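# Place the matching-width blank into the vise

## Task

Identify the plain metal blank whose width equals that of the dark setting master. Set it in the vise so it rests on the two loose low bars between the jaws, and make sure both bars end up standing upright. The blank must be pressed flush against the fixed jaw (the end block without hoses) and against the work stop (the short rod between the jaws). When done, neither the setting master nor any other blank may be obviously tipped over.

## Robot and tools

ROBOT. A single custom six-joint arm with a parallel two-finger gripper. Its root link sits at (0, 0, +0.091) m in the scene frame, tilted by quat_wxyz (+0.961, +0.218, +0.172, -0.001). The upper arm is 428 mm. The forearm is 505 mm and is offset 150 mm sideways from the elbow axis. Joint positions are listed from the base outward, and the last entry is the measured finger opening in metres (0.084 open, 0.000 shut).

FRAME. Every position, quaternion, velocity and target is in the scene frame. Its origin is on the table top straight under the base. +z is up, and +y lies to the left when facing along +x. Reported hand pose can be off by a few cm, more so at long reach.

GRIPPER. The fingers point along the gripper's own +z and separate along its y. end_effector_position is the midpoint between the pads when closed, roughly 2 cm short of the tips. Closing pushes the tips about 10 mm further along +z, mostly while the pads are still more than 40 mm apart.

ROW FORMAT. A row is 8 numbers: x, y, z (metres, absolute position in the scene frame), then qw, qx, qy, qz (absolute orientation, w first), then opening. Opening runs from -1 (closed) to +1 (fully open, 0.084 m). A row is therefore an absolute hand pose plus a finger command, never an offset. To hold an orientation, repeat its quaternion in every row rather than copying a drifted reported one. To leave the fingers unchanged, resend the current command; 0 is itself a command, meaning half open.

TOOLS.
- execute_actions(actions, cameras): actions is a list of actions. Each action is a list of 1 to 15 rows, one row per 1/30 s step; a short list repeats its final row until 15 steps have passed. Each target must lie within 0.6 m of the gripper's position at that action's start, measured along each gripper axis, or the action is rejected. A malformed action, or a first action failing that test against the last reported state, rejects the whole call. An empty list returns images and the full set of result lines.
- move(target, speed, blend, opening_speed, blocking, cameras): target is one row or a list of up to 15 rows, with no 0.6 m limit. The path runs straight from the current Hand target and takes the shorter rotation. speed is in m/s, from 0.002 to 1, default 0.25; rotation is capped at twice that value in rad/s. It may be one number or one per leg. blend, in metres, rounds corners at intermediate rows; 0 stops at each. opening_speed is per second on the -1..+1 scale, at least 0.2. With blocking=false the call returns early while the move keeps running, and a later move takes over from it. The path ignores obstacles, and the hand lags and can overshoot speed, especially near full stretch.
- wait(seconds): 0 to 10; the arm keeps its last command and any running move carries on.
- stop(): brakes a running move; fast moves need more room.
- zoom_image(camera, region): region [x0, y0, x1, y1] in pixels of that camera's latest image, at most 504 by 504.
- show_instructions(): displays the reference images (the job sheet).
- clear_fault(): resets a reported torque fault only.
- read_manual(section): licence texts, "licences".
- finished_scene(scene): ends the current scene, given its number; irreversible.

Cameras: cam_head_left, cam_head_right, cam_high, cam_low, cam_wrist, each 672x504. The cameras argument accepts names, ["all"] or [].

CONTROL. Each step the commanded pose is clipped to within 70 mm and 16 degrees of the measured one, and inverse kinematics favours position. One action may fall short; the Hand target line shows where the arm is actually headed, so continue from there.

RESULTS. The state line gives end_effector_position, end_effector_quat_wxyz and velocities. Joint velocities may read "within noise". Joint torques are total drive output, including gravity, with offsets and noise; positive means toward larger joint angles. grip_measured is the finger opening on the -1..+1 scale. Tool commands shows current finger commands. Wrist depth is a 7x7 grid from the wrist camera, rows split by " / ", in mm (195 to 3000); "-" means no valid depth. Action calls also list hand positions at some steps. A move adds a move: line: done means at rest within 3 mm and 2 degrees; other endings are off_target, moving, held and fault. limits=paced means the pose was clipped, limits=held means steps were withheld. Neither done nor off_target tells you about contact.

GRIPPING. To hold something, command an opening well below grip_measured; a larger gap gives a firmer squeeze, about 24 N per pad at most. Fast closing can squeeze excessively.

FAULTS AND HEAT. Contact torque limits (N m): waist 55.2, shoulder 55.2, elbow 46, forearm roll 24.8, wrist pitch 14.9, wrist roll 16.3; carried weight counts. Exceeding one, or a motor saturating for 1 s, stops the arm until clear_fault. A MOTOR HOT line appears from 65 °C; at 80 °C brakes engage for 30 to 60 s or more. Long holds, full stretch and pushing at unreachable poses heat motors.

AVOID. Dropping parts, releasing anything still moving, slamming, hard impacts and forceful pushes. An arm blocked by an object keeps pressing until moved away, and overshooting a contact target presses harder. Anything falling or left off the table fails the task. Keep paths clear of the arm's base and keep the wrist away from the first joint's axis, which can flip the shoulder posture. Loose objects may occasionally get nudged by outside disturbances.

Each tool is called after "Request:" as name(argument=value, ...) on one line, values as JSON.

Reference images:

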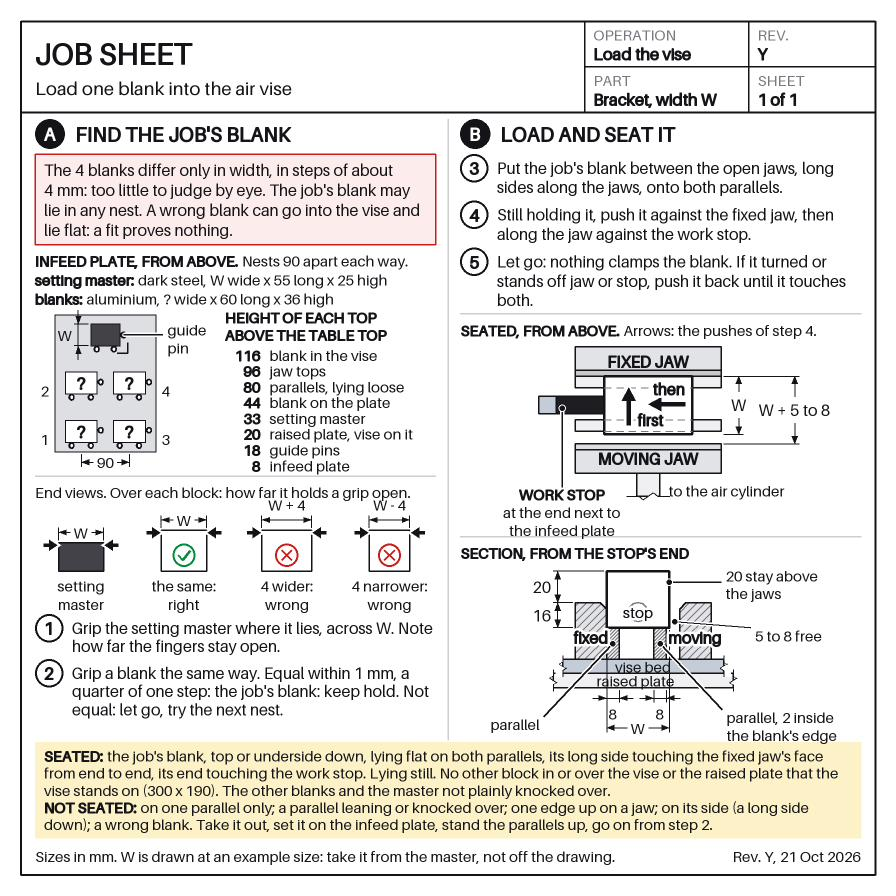

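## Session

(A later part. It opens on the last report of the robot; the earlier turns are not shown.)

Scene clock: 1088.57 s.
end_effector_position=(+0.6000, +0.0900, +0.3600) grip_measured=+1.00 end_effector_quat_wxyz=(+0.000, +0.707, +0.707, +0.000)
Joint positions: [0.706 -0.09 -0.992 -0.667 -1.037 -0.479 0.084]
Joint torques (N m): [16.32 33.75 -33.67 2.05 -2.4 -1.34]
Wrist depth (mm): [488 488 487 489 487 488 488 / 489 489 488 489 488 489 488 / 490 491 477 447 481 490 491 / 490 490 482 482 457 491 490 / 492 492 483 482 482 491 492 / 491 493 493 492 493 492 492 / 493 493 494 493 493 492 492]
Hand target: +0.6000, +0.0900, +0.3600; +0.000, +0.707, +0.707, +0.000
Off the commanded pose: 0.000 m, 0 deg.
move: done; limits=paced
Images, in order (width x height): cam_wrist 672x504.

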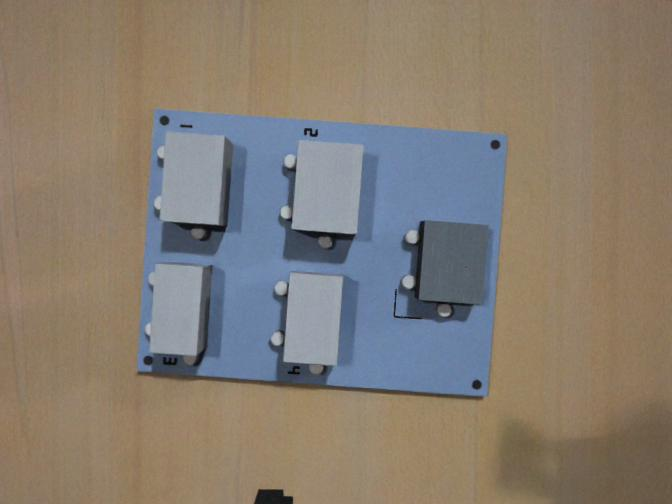

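Request:
move(target=[[0.6470, 0.1440, 0.10, 0, 0.73254, 0.68072, 0, 0.6], [0.6470, 0.1440, 0.0415, 0, 0.73254, 0.68072, 0, 0.6], [0.6470, 0.1440, 0.0415, 0, 0.73254, 0.68072, 0, -1]], speed=[0.35, 0.1, 0.1], blend=[0.02, 0, 0], opening_speed=1.2, cameras=[])

Request:
move(target=[[0.6470, 0.1440, 0.0415, 0, 0.73254, 0.68072, 0, 0.6], [0.6470, 0.1440, 0.10, 0, 0.73254, 0.68072, 0, 0.6], [0.5602, 0.1949, 0.10, 0, 0.73254, 0.68072, 0, 0.6], [0.5602, 0.1949, 0.047, 0, 0.73254, 0.68072, 0, 0.6], [0.5602, 0.1949, 0.047, 0, 0.73254, 0.68072, 0, -1]], speed=[0.1, 0.2, 0.3, 0.1, 0.1], blend=[0, 0.015, 0.015, 0, 0], opening_speed=1.2, cameras=[])

Request:
move(target=[[0.5602, 0.1949, 0.16, 0, 0.73254, 0.68072, 0, -1], [0.595, -0.17, 0.27, 0, 0.73254, 0.68072, 0, -1]], speed=[0.2, 0.35], blend=[0.04, 0], cameras=["cam_wrist"])

Request:
zoom_image(camera="cam_wrist", region=[310, 160, 570, 420])

Scene clock: 1130.93 s.
end_effector_position=(+0.6470, +0.1440, +0.0415) grip_measured=-0.01 end_effector_quat_wxyz=(+0.000, +0.733, +0.681, +0.000)
Joint positions: [0.441 -0.645 -1.099 -1.101 -0.621 -0.086 0.044]
Joint torques (N m): [11.96 27.44 -20.49 -0.8 2.29 1.14]
Wrist depth (mm): [- - - - - - - / - - - - - - - / - - - - - - - / - - - - - - - / - - - - - - - / - - - - - - - / - - - - - - -]
Hand target: +0.6470, +0.1440, +0.0415; +0.000, +0.733, +0.681, +0.000
Off the commanded pose: 0.000 m, 0 deg.
move: done; limits=paced
No camera images: "cameras" was empty.

Scene clock: 1135.97 s.
end_effector_position=(+0.5602, +0.1949, +0.0470) grip_measured=-0.01 end_effector_quat_wxyz=(+0.000, +0.733, +0.681, +0.000)
Joint positions: [0.569 -0.654 -0.979 -1.178 -0.611 0.152 0.044]
Joint torques (N m): [11.67 21.24 -18.49 -0.04 2.35 1.31]
Wrist depth (mm): [- - - - - - - / - - - - - - - / - - - - - - - / - - - - - - - / - - - - - - - / - - - - - - - / - - - - - - -]
Hand target: +0.5602, +0.1949, +0.0470; +0.000, +0.733, +0.681, +0.000
Off the commanded pose: 0.000 m, 0 deg.
move: done
No camera images: "cameras" was empty.

Scene clock: 1138.50 s.
end_effector_position=(+0.5950, -0.1700, +0.2700) grip_measured=-0.01 end_effector_quat_wxyz=(+0.000, +0.733, +0.681, +0.000)
Joint positions: [0.168 0.211 -0.769 -0.695 -0.818 -0.887 0.044]
Joint torques (N m): [1.26 33.95 -34.55 1.84 -2.5 -1.37]
Wrist depth (mm): [398 399 399 398 399 398 398 / 400 399 399 399 398 399 399 / 400 381 380 381 379 380 399 / 305 341 341 308 321 380 400 / 306 316 341 309 341 380 400 / 306 322 342 - 341 381 400 / 359 371 - - - - 401]
Hand target: +0.5950, -0.1700, +0.2700; +0.000, +0.733, +0.681, +0.000
Off the commanded pose: 0.000 m, 0 deg.
move: done; limits=paced
Images, in order (width x height): cam_wrist 672x504.

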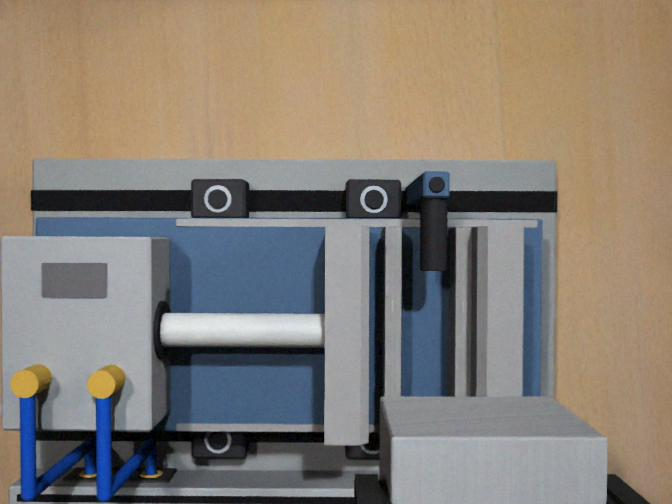

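Scaled by 1.938 from the camera's 672x504 image, which has a finer 960x720 frame.

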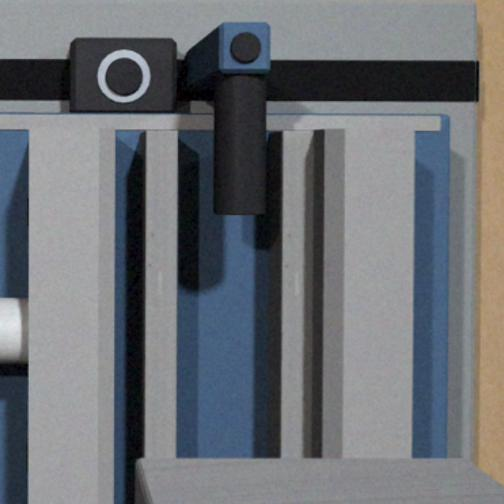

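Request:
move(target=[[0.60335, -0.14845, 0.150, 0, 0.73254, 0.68072, 0, -1], [0.60335, -0.14845, 0.1196, 0, 0.73254, 0.68072, 0, -1], [0.60654, -0.14869, 0.1196, 0, 0.73254, 0.68072, 0, -1]], speed=[0.2, 0.05, 0.01], cameras=[])

Request:
move(target=[[0.60685, -0.1445, 0.1196, 0, 0.73254, 0.68072, 0, -1]], speed=[0.01], cameras=[])

Request:
move(target=[[0.60688, -0.1440, 0.1196, 0, 0.73254, 0.68072, 0, -1]], speed=[0.005], cameras=["cam_wrist"])

Request:
zoom_image(camera="cam_wrist", region=[370, 380, 620, 504])

Scene clock: 1169.97 s.
end_effector_position=(+0.6064, -0.1486, +0.1196) grip_measured=-0.01 end_effector_quat_wxyz=(+0.000, +0.733, +0.681, +0.000)
Joint positions: [0.056 -0.082 -0.766 -0.973 -0.555 -0.629 0.044]
Joint torques (N m): [3.35 16.83 -31.93 0.98 0.3 -1.59]
Wrist depth (mm): [249 249 249 249 249 249 248 / 250 249 249 249 249 249 249 / 250 230 250 249 249 229 249 / 214 214 230 215 - 229 229 / - - - - - - - / - - - - - - - / - - - - - - -]
Hand target: +0.6065, -0.1487, +0.1196; +0.000, +0.733, +0.681, +0.000
Off the commanded pose: 0.000 m, 0 deg.
move: done
No camera images: "cameras" was empty.

Scene clock: 1170.73 s.
end_effector_position=(+0.6068, -0.1446, +0.1196) grip_measured=-0.01 end_effector_quat_wxyz=(+0.000, +0.733, +0.681, +0.000)
Joint positions: [0.064 -0.087 -0.767 -0.976 -0.558 -0.619 0.044]
Joint torques (N m): [16.4 17.58 -33.13 -1.5 0.02 1.02]
Wrist depth (mm): [249 249 249 249 248 248 248 / 250 249 249 249 249 249 249 / 249 250 250 249 249 230 249 / 230 215 230 214 - 230 230 / - - - - - - - / - - - - - - - / - - - - - - -]
Hand target: +0.6069, -0.1445, +0.1196; +0.000, +0.733, +0.681, +0.000
Off the commanded pose: 0.000 m, 0 deg.
move: done
No camera images: "cameras" was empty.

Scene clock: 1171.43 s.
end_effector_position=(+0.6069, -0.1441, +0.1196) grip_measured=-0.01 end_effector_quat_wxyz=(+0.000, +0.733, +0.681, +0.000)
Joint positions: [0.065 -0.087 -0.767 -0.976 -0.559 -0.617 0.044]
Joint torques (N m): [22.27 13.82 -29.28 -0.73 4.6 1.36]
Wrist depth (mm): [249 249 249 248 249 248 248 / 249 249 249 249 249 249 249 / 249 249 249 249 249 229 249 / 230 215 230 214 - 230 230 / - - - - - - - / - - - - - - - / - - - - - - -]
Hand target: +0.6069, -0.1440, +0.1196; +0.000, +0.733, +0.681, +0.000
Off the commanded pose: 0.000 m, 0 deg.
move: done
Images, in order (width x height): cam_wrist 672x504.

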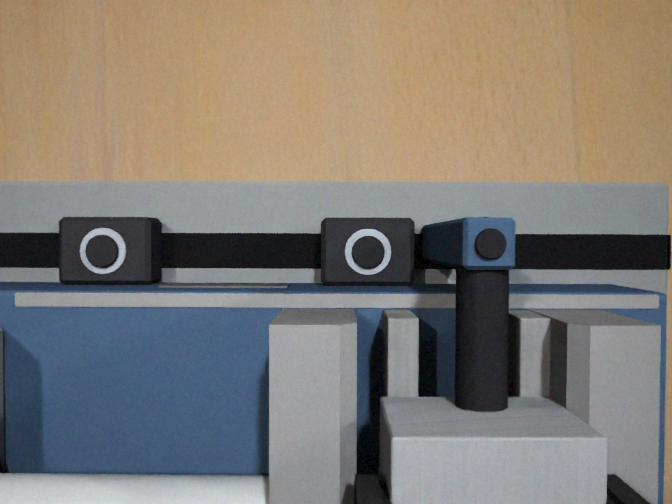

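Scaled by 2.016 from the camera's 672x504 image, which has a finer 960x720 frame.

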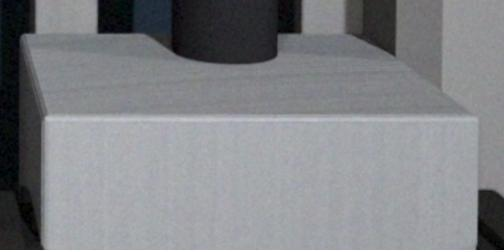

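Request:
move(target=[[0.60688, -0.1440, 0.1189, 0, 0.73254, 0.68072, 0, -1]], speed=[0.005], cameras=[])

Request:
move(target=[[0.60688, -0.1440, 0.1189, 0, 0.73254, 0.68072, 0, 0.6], [0.60688, -0.1440, 0.16, 0, 0.73254, 0.68072, 0, 0.6], [0.6587, -0.1876, 0.19, 0, 0.73254, 0.68072, 0, 0.6]], speed=[0.02, 0.06, 0.2], blend=[0, 0.01, 0], opening_speed=0.8, cameras=["cam_wrist"])

Request:
zoom_image(camera="cam_wrist", region=[290, 200, 390, 300])

Request:
zoom_image(camera="cam_wrist", region=[290, 390, 390, 490])

Scene clock: 1187.43 s.
end_effector_position=(+0.6068, -0.1439, +0.1189) grip_measured=-0.01 end_effector_quat_wxyz=(+0.000, +0.733, +0.681, +0.000)
Joint positions: [0.065 -0.089 -0.767 -0.978 -0.557 -0.616 0.044]
Joint torques (N m): [8.1 10.19 -25.08 -1.18 8.95 1.34]
Wrist depth (mm): [248 249 248 248 248 248 247 / 249 248 249 248 248 248 248 / 249 248 249 249 248 229 248 / 230 215 229 214 - 229 229 / - - - - - - - / - - - - - - - / - - - - - - -]
Hand target: +0.6069, -0.1440, +0.1189; +0.000, +0.733, +0.681, +0.000
Off the commanded pose: 0.000 m, 0 deg.
move: done
No camera images: "cameras" was empty.

Scene clock: 1191.50 s.
end_effector_position=(+0.6587, -0.1876, +0.1900) grip_measured=+0.59 end_effector_quat_wxyz=(+0.000, +0.733, +0.681, +0.000)
Joint positions: [0.05 -0.019 -0.901 -0.76 -0.682 -0.895 0.069]
Joint torques (N m): [3.51 16.46 -31.25 1.9 -2.6 -1.39]
Wrist depth (mm): [319 319 319 319 318 319 318 / 319 320 319 319 319 319 318 / 282 300 238 260 299 320 319 / 261 225 205 224 300 320 320 / 261 225 205 224 301 321 321 / 262 225 205 225 301 321 321 / 286 226 284 262 302 321 321]
Hand target: +0.6587, -0.1876, +0.1900; +0.000, +0.733, +0.681, +0.000
Off the commanded pose: 0.000 m, 0 deg.
move: done
Images, in order (width x height): cam_wrist 672x504.

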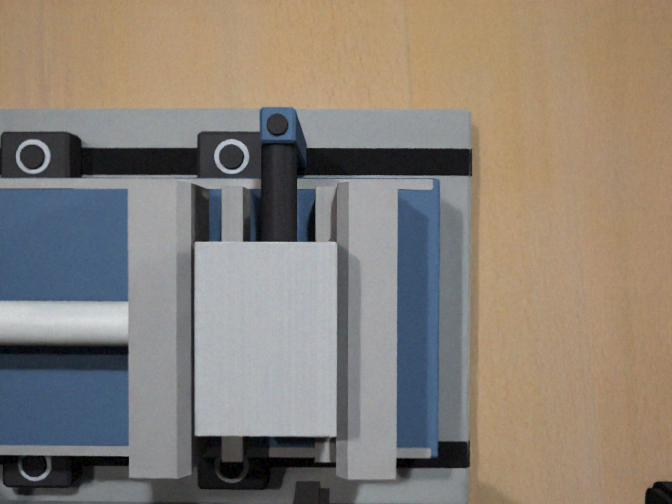

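Scaled by 5.040 from the camera's 672x504 image, which has a finer 960x720 frame.

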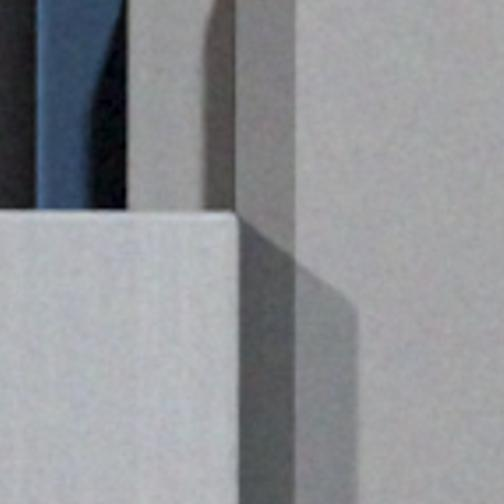

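Scaled by 5.040 from the camera's 672x504 image, which has a finer 960x720 frame.

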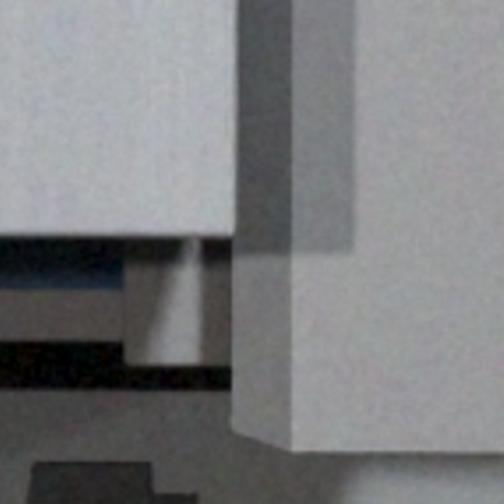

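Request:
finished_scene(scene=1)

The scene is finished: the task was done.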